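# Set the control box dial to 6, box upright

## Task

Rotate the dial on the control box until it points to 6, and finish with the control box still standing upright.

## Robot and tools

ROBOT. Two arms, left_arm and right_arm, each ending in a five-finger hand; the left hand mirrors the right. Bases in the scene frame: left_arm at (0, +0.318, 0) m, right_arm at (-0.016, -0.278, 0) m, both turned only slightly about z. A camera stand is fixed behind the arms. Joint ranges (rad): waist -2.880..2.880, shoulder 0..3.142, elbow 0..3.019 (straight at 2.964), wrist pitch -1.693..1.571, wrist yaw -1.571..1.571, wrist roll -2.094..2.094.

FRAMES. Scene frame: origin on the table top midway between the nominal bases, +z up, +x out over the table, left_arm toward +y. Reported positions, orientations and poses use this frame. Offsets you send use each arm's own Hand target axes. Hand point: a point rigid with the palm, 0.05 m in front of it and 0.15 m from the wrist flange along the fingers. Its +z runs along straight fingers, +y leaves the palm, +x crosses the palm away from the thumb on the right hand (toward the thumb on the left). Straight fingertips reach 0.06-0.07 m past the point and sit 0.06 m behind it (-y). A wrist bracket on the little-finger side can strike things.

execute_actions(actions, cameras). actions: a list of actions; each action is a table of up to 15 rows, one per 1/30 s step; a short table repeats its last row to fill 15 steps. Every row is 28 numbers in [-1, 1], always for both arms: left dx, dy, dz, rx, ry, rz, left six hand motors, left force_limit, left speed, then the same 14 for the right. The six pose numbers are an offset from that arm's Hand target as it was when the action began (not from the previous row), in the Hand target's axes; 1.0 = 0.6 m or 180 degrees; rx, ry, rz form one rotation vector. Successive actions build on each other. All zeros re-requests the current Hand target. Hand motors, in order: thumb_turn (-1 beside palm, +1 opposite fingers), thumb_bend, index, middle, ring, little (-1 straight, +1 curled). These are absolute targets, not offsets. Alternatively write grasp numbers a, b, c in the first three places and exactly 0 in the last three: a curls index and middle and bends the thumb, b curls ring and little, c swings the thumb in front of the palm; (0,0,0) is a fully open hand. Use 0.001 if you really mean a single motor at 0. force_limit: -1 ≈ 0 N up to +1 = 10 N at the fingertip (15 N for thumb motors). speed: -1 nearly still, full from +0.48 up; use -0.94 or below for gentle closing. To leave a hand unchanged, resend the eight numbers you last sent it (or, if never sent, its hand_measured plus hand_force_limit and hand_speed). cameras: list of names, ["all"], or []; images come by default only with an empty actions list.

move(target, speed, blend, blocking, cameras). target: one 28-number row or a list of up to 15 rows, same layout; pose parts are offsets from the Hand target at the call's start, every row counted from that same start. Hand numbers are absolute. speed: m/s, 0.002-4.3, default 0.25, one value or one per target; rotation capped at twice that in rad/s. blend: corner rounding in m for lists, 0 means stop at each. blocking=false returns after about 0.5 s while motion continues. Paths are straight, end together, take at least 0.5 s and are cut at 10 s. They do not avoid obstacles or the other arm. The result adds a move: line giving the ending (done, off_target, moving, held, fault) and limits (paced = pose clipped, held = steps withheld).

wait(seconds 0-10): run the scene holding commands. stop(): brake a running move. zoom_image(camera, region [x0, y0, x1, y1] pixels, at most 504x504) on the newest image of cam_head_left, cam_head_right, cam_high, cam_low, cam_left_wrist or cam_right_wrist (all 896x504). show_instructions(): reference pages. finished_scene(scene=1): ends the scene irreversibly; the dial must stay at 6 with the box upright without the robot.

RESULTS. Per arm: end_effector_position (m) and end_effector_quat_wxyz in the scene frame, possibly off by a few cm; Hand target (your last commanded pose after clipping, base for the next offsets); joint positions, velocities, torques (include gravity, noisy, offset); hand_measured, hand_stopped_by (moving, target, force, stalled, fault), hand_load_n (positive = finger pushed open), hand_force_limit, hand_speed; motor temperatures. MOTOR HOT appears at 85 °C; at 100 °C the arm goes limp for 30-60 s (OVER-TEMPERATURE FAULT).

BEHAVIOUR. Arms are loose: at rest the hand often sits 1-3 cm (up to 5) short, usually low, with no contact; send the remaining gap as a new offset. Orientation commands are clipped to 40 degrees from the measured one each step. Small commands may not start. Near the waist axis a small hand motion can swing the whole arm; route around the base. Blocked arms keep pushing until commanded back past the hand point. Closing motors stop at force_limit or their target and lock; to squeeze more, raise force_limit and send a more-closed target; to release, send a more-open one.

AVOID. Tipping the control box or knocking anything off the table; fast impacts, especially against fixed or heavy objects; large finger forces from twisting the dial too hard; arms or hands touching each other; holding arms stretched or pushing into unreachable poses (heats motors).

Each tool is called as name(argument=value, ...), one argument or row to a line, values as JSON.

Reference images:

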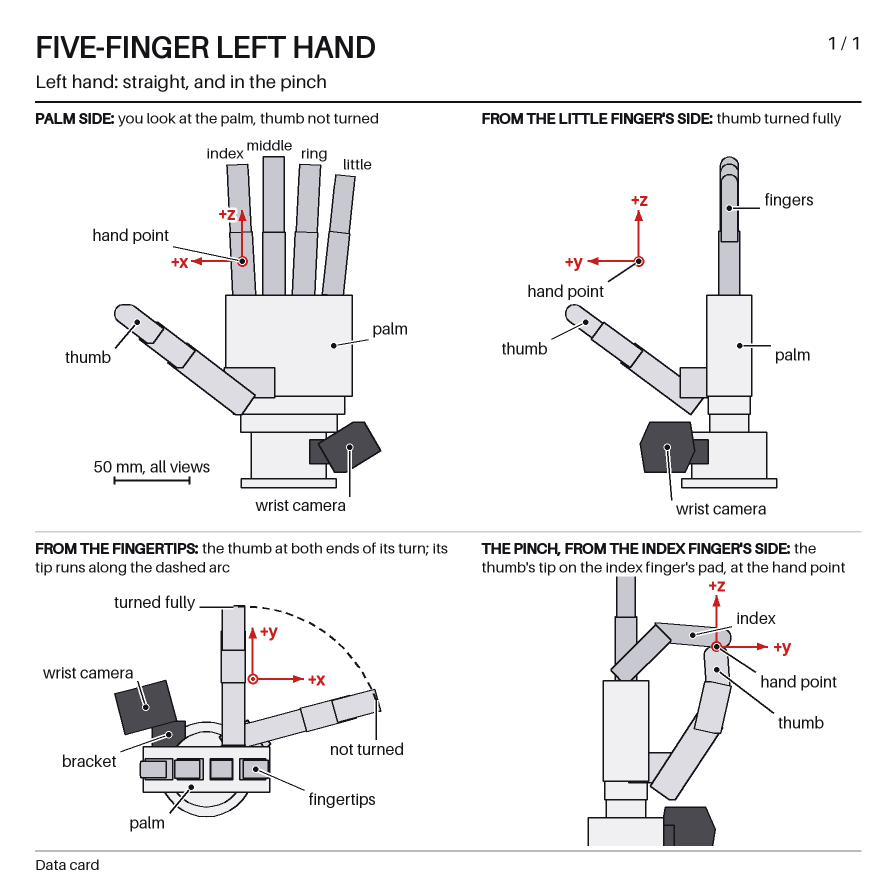

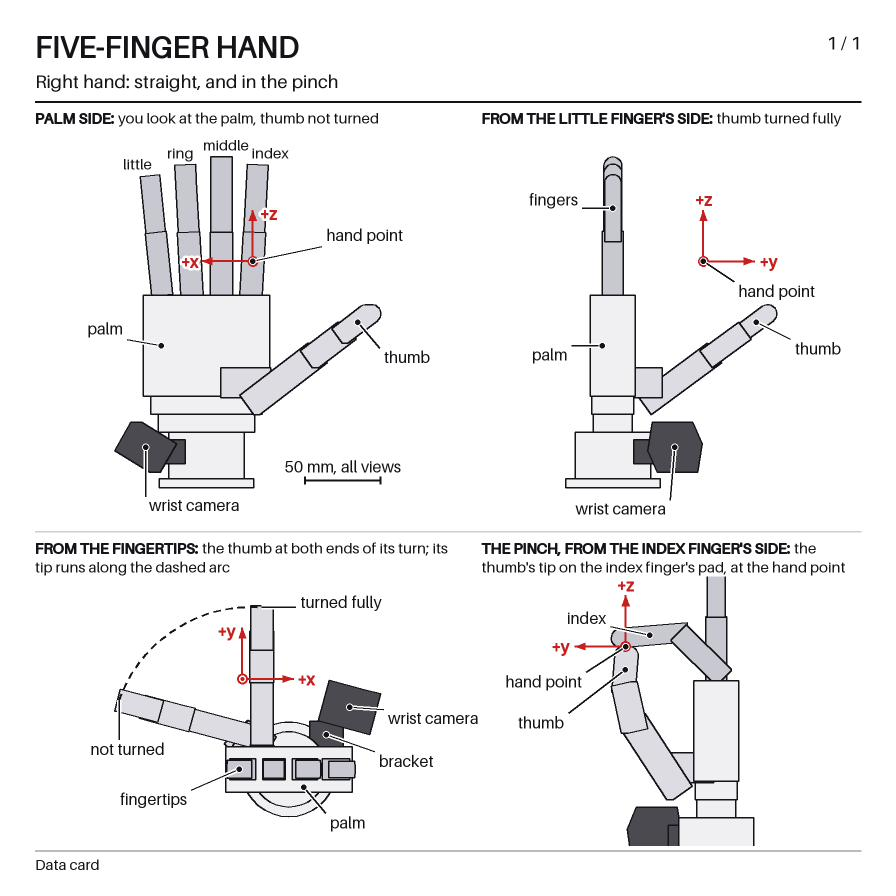

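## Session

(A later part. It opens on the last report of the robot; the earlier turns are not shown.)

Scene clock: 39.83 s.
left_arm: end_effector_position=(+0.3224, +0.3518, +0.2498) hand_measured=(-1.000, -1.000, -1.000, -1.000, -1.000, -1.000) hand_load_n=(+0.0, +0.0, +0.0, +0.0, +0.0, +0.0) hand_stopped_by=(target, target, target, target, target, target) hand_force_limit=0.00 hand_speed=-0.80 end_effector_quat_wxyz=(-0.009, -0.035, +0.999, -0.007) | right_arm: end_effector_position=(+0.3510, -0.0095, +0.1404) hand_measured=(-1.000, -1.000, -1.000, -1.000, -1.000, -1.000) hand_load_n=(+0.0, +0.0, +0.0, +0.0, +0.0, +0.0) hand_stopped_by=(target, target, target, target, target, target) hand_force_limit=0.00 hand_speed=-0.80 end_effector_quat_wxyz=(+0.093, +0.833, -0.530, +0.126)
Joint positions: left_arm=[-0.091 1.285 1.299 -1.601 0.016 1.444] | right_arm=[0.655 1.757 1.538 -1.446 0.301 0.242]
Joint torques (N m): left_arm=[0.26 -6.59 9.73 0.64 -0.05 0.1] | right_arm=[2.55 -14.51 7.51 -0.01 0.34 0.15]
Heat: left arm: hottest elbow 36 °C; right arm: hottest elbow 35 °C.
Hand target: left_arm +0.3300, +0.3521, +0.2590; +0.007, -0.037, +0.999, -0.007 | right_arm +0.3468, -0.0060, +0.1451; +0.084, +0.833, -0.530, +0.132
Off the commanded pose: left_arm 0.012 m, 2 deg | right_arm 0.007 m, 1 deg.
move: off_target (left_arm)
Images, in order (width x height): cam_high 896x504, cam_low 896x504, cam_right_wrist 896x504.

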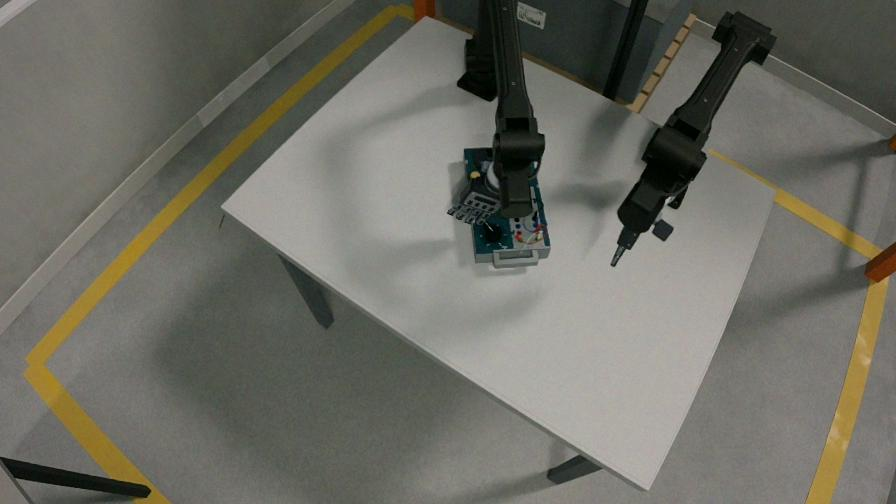

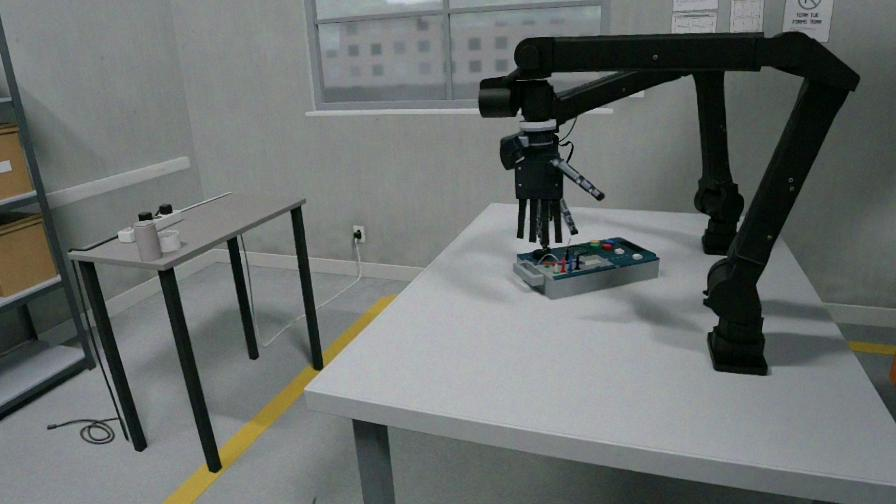

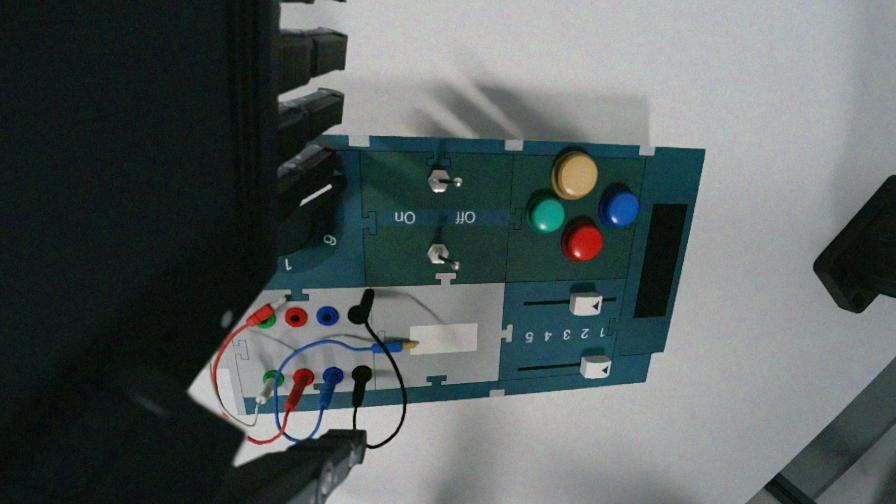

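move(
  target=[
    [0,0,0,0,0,0,-1,-1,-1,-1,-1,-1,0,-0.8, -0.0170,0.0108,-0.0057,0,0,0,-1,-1,-1,-1,-1,-1,0,-0.8],
    [0,0,0,0,0,0,-1,-1,-1,-1,-1,-1,0,-0.8, -0.0350,0.0215,-0.0115,0,0,0,-1,-1,-1,-1,-1,-1,0,-0.8],
  ],
  speed=0.05,
  blend=0.006,
  cameras=["cam_right_wrist","cam_low","cam_high"],
)

zoom_image(
  camera="cam_low",
  region=[500, 210, 580, 280],
)

zoom_image(
  camera="cam_high",
  region=[450, 195, 530, 259],
)

zoom_image(
  camera="cam_right_wrist",
  region=[260, 90, 460, 270],
)

Scene clock: 42.00 s.
left_arm: end_effector_position=(+0.3224, +0.3518, +0.2498) hand_measured=(-1.000, -1.000, -1.000, -1.000, -1.000, -1.000) hand_load_n=(+0.5, +0.0, +0.0, +0.0, +0.0, +0.0) hand_stopped_by=(target, target, target, target, target, target) hand_force_limit=0.00 hand_speed=-0.80 end_effector_quat_wxyz=(-0.009, -0.035, +0.999, -0.007) | right_arm: end_effector_position=(+0.3283, +0.0073, +0.1401) hand_measured=(-1.000, -1.000, -1.000, -1.000, -1.000, -1.000) hand_load_n=(+0.0, +0.0, +0.0, +0.0, +0.0, +0.0) hand_stopped_by=(target, target, target, target, target, target) hand_force_limit=0.00 hand_speed=-0.80 end_effector_quat_wxyz=(+0.093, +0.835, -0.526, +0.129)
Joint positions: left_arm=[-0.091 1.285 1.299 -1.601 0.016 1.444] | right_arm=[0.711 1.742 1.516 -1.454 0.301 0.291]
Joint torques (N m): left_arm=[0.62 -6.24 9.83 0.62 -0.07 0.11] | right_arm=[1.85 -14.21 7.65 -0.44 0.21 0.16]
Heat: left arm: hottest elbow 36 °C; right arm: hottest elbow 35 °C.
Hand target: left_arm +0.3300, +0.3521, +0.2590; +0.007, -0.037, +0.999, -0.007 | right_arm +0.3259, +0.0086, +0.1453; +0.084, +0.833, -0.530, +0.132
Off the commanded pose: left_arm 0.012 m, 2 deg | right_arm 0.006 m, 1 deg.
move: off_target (left_arm)
Images, in order (width x height): cam_high 896x504, cam_low 896x504, cam_right_wrist 896x504.

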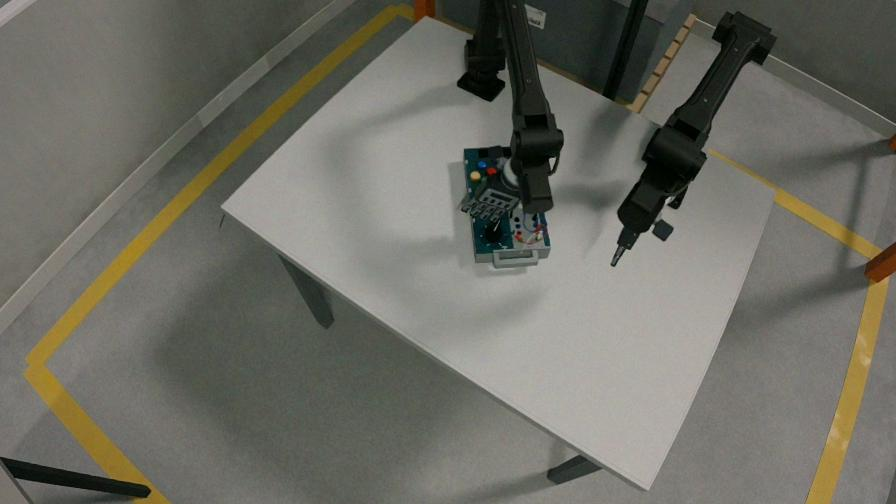

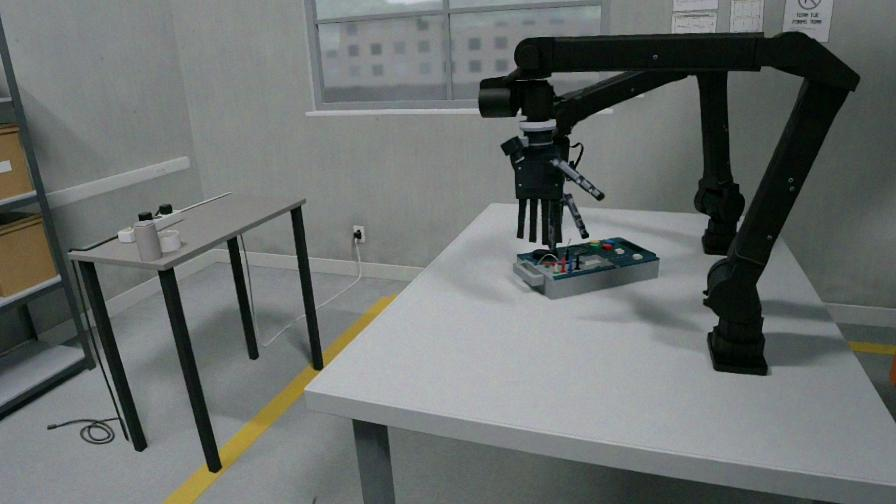

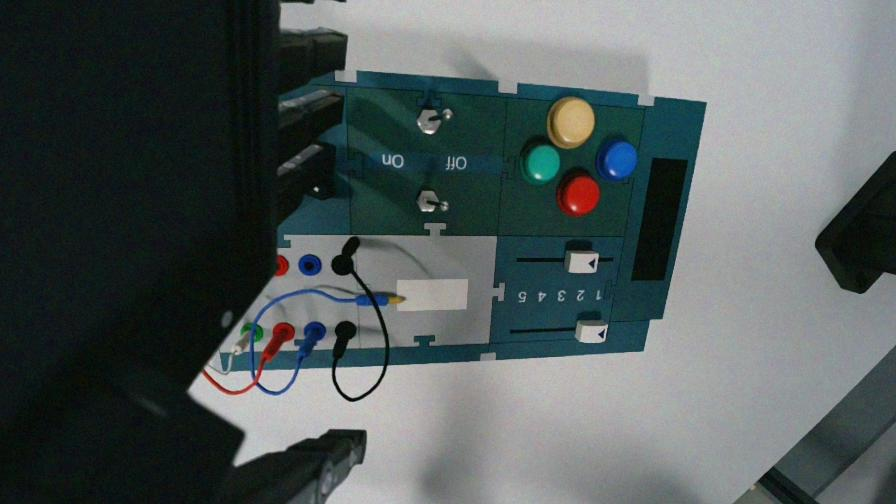

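Scaled by 6.300 from the camera's 896x504 image, which has a finer 1280x720 frame.

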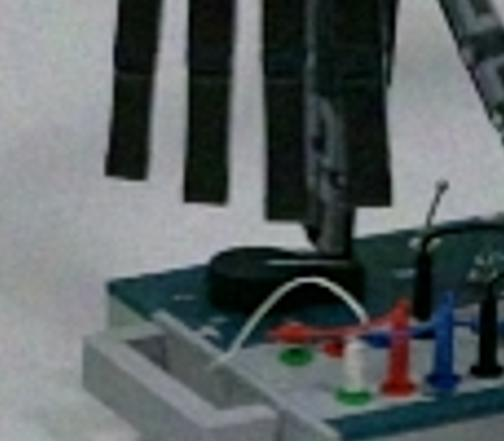

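Scaled by 6.300 from the camera's 896x504 image, which has a finer 1280x720 frame.

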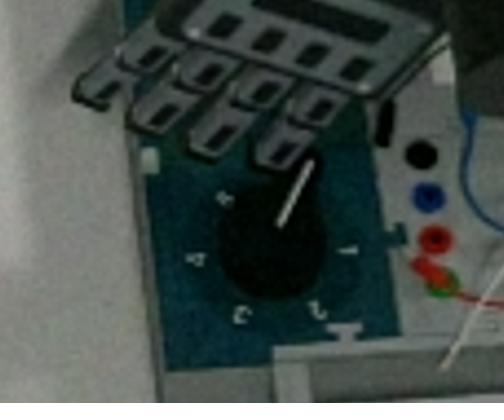

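Scaled by 2.520 from the camera's 896x504 image, which has a finer 1280x720 frame.

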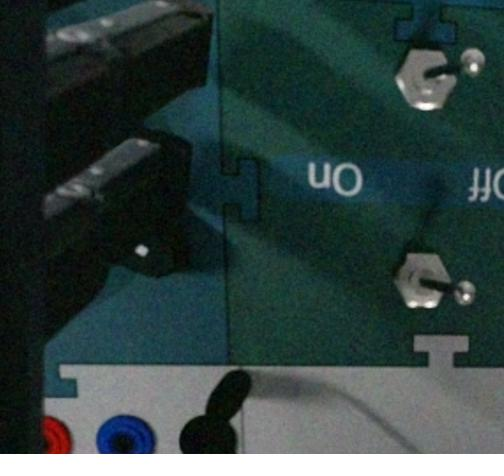

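move(
  target=[
    [0,0,0,0,0,0,-1,-1,-1,-1,-1,-1,0,-0.8, 0.0398,0.0172,0.0093,0,0,0,-1,-1,-1,-1,-1,-1,0,-0.8],
    [0,0,0,0,0,0,-1,-1,-1,-1,-1,-1,0,-0.8, 0.0775,0.0172,-0.1062,0,0,0,-1,-1,-1,-1,-1,-1,0,-0.8],
    [0,0,0,0,0,0,-1,-1,-1,-1,-1,-1,0,-0.8, 0.0587,-0.1428,-0.1122,0,0,0,-1,-1,-1,-1,-1,-1,0,-0.8],
  ],
  speed=[0.06,0.15,0.2],
  blend=[0.003,0.015,0],
  cameras=["cam_right_wrist","cam_low","cam_high","cam_head_right"],
)

zoom_image(
  camera="cam_right_wrist",
  region=[290, 90, 490, 270],
)

zoom_image(
  camera="cam_high",
  region=[450, 195, 530, 259],
)

Scene clock: 46.10 s.
left_arm: end_effector_position=(+0.3224, +0.3518, +0.2498) hand_measured=(-1.000, -1.000, -1.000, -1.000, -1.000, -1.000) hand_load_n=(+0.0, +0.0, +0.0, +0.0, +0.0, +0.0) hand_stopped_by=(target, target, target, target, target, target) hand_force_limit=0.00 hand_speed=-0.80 end_effector_quat_wxyz=(-0.009, -0.035, +0.999, -0.007) | right_arm: end_effector_position=(+0.3971, +0.0314, +0.2065) hand_measured=(-1.000, -1.000, -1.000, -1.000, -1.000, -1.000) hand_load_n=(+0.0, +0.0, +0.0, +0.0, +0.0, +0.0) hand_stopped_by=(target, target, target, target, target, target) hand_force_limit=0.00 hand_speed=-0.80 end_effector_quat_wxyz=(+0.092, +0.832, -0.533, +0.127)
Joint positions: left_arm=[-0.091 1.285 1.299 -1.601 0.016 1.444] | right_arm=[0.661 1.905 1.924 -1.684 0.301 0.254]
Joint torques (N m): left_arm=[0.32 -6.59 9.77 0.62 -0.02 0.12] | right_arm=[0.79 -14.45 13.05 -1.11 0.39 -0.16]
Heat: left arm: hottest elbow 36 °C; right arm: hottest elbow 35 °C.
Hand target: left_arm +0.3300, +0.3521, +0.2590; +0.007, -0.037, +0.999, -0.007 | right_arm +0.4087, +0.0335, +0.2202; +0.084, +0.833, -0.530, +0.132
Off the commanded pose: left_arm 0.012 m, 2 deg | right_arm 0.018 m, 1 deg.
joint sent to its limit (right arm) — joint 4 (wrist pitch), lower limit. The joint targets still meet the commanded pose.
move: off_target (left_arm, right_arm)
Images, in order (width x height): cam_head_right 896x504, cam_high 896x504, cam_low 896x504, cam_right_wrist 896x504.

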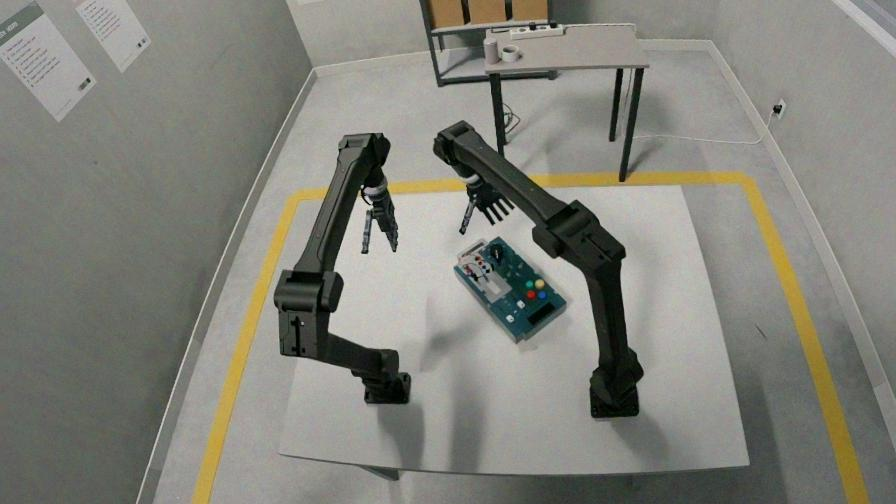

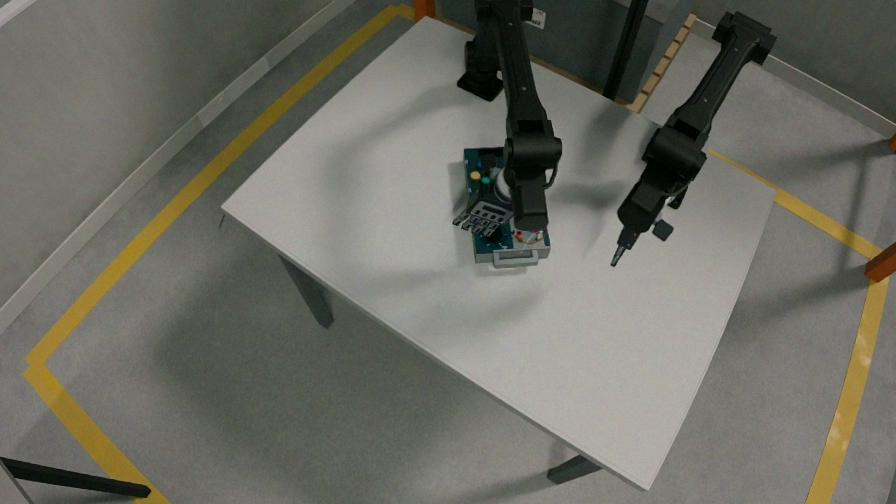

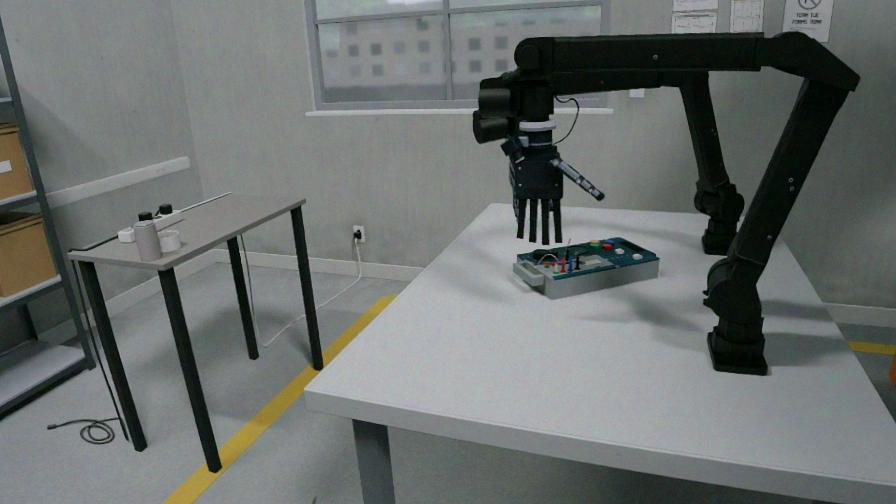

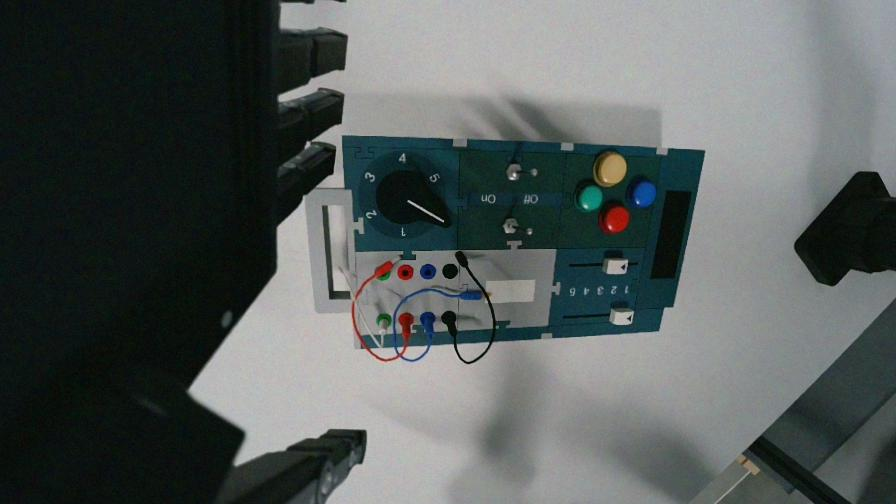

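Scaled by 2.520 from the camera's 896x504 image, which has a finer 1280x720 frame.

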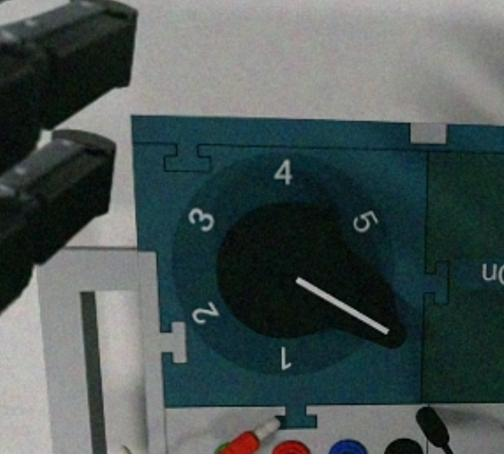

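Scaled by 6.300 from the camera's 896x504 image, which has a finer 1280x720 frame.

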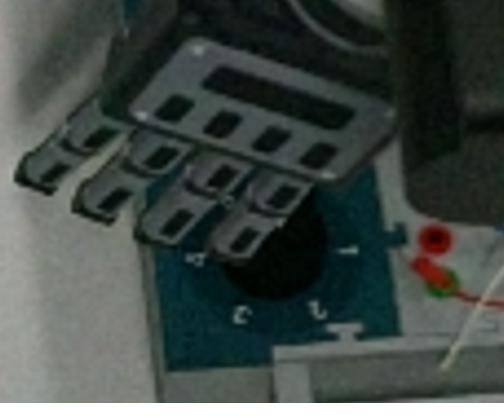

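zoom_image(
  camera="cam_right_wrist",
  region=[350, 145, 465, 245],
)

zoom_image(
  camera="cam_head_right",
  region=[475, 230, 525, 270],
)

Scaled by 4.383 from the camera's 896x504 image, which has a finer 1280x720 frame.

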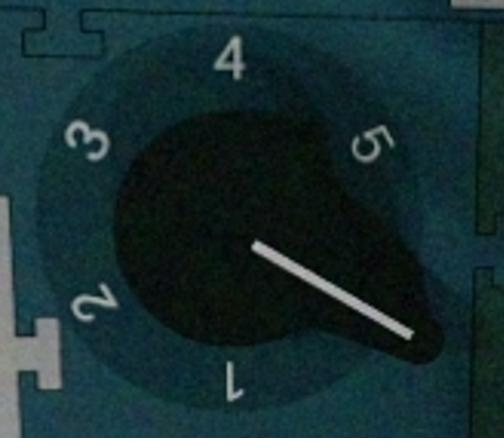

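Scaled by 10.080 from the camera's 896x504 image, which has a finer 1280x720 frame.

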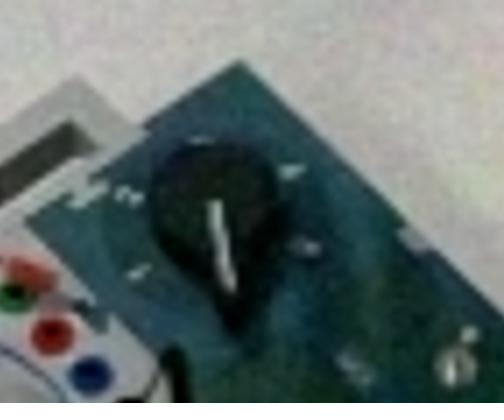

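finished_scene(
)

The scene is finished: the task was done.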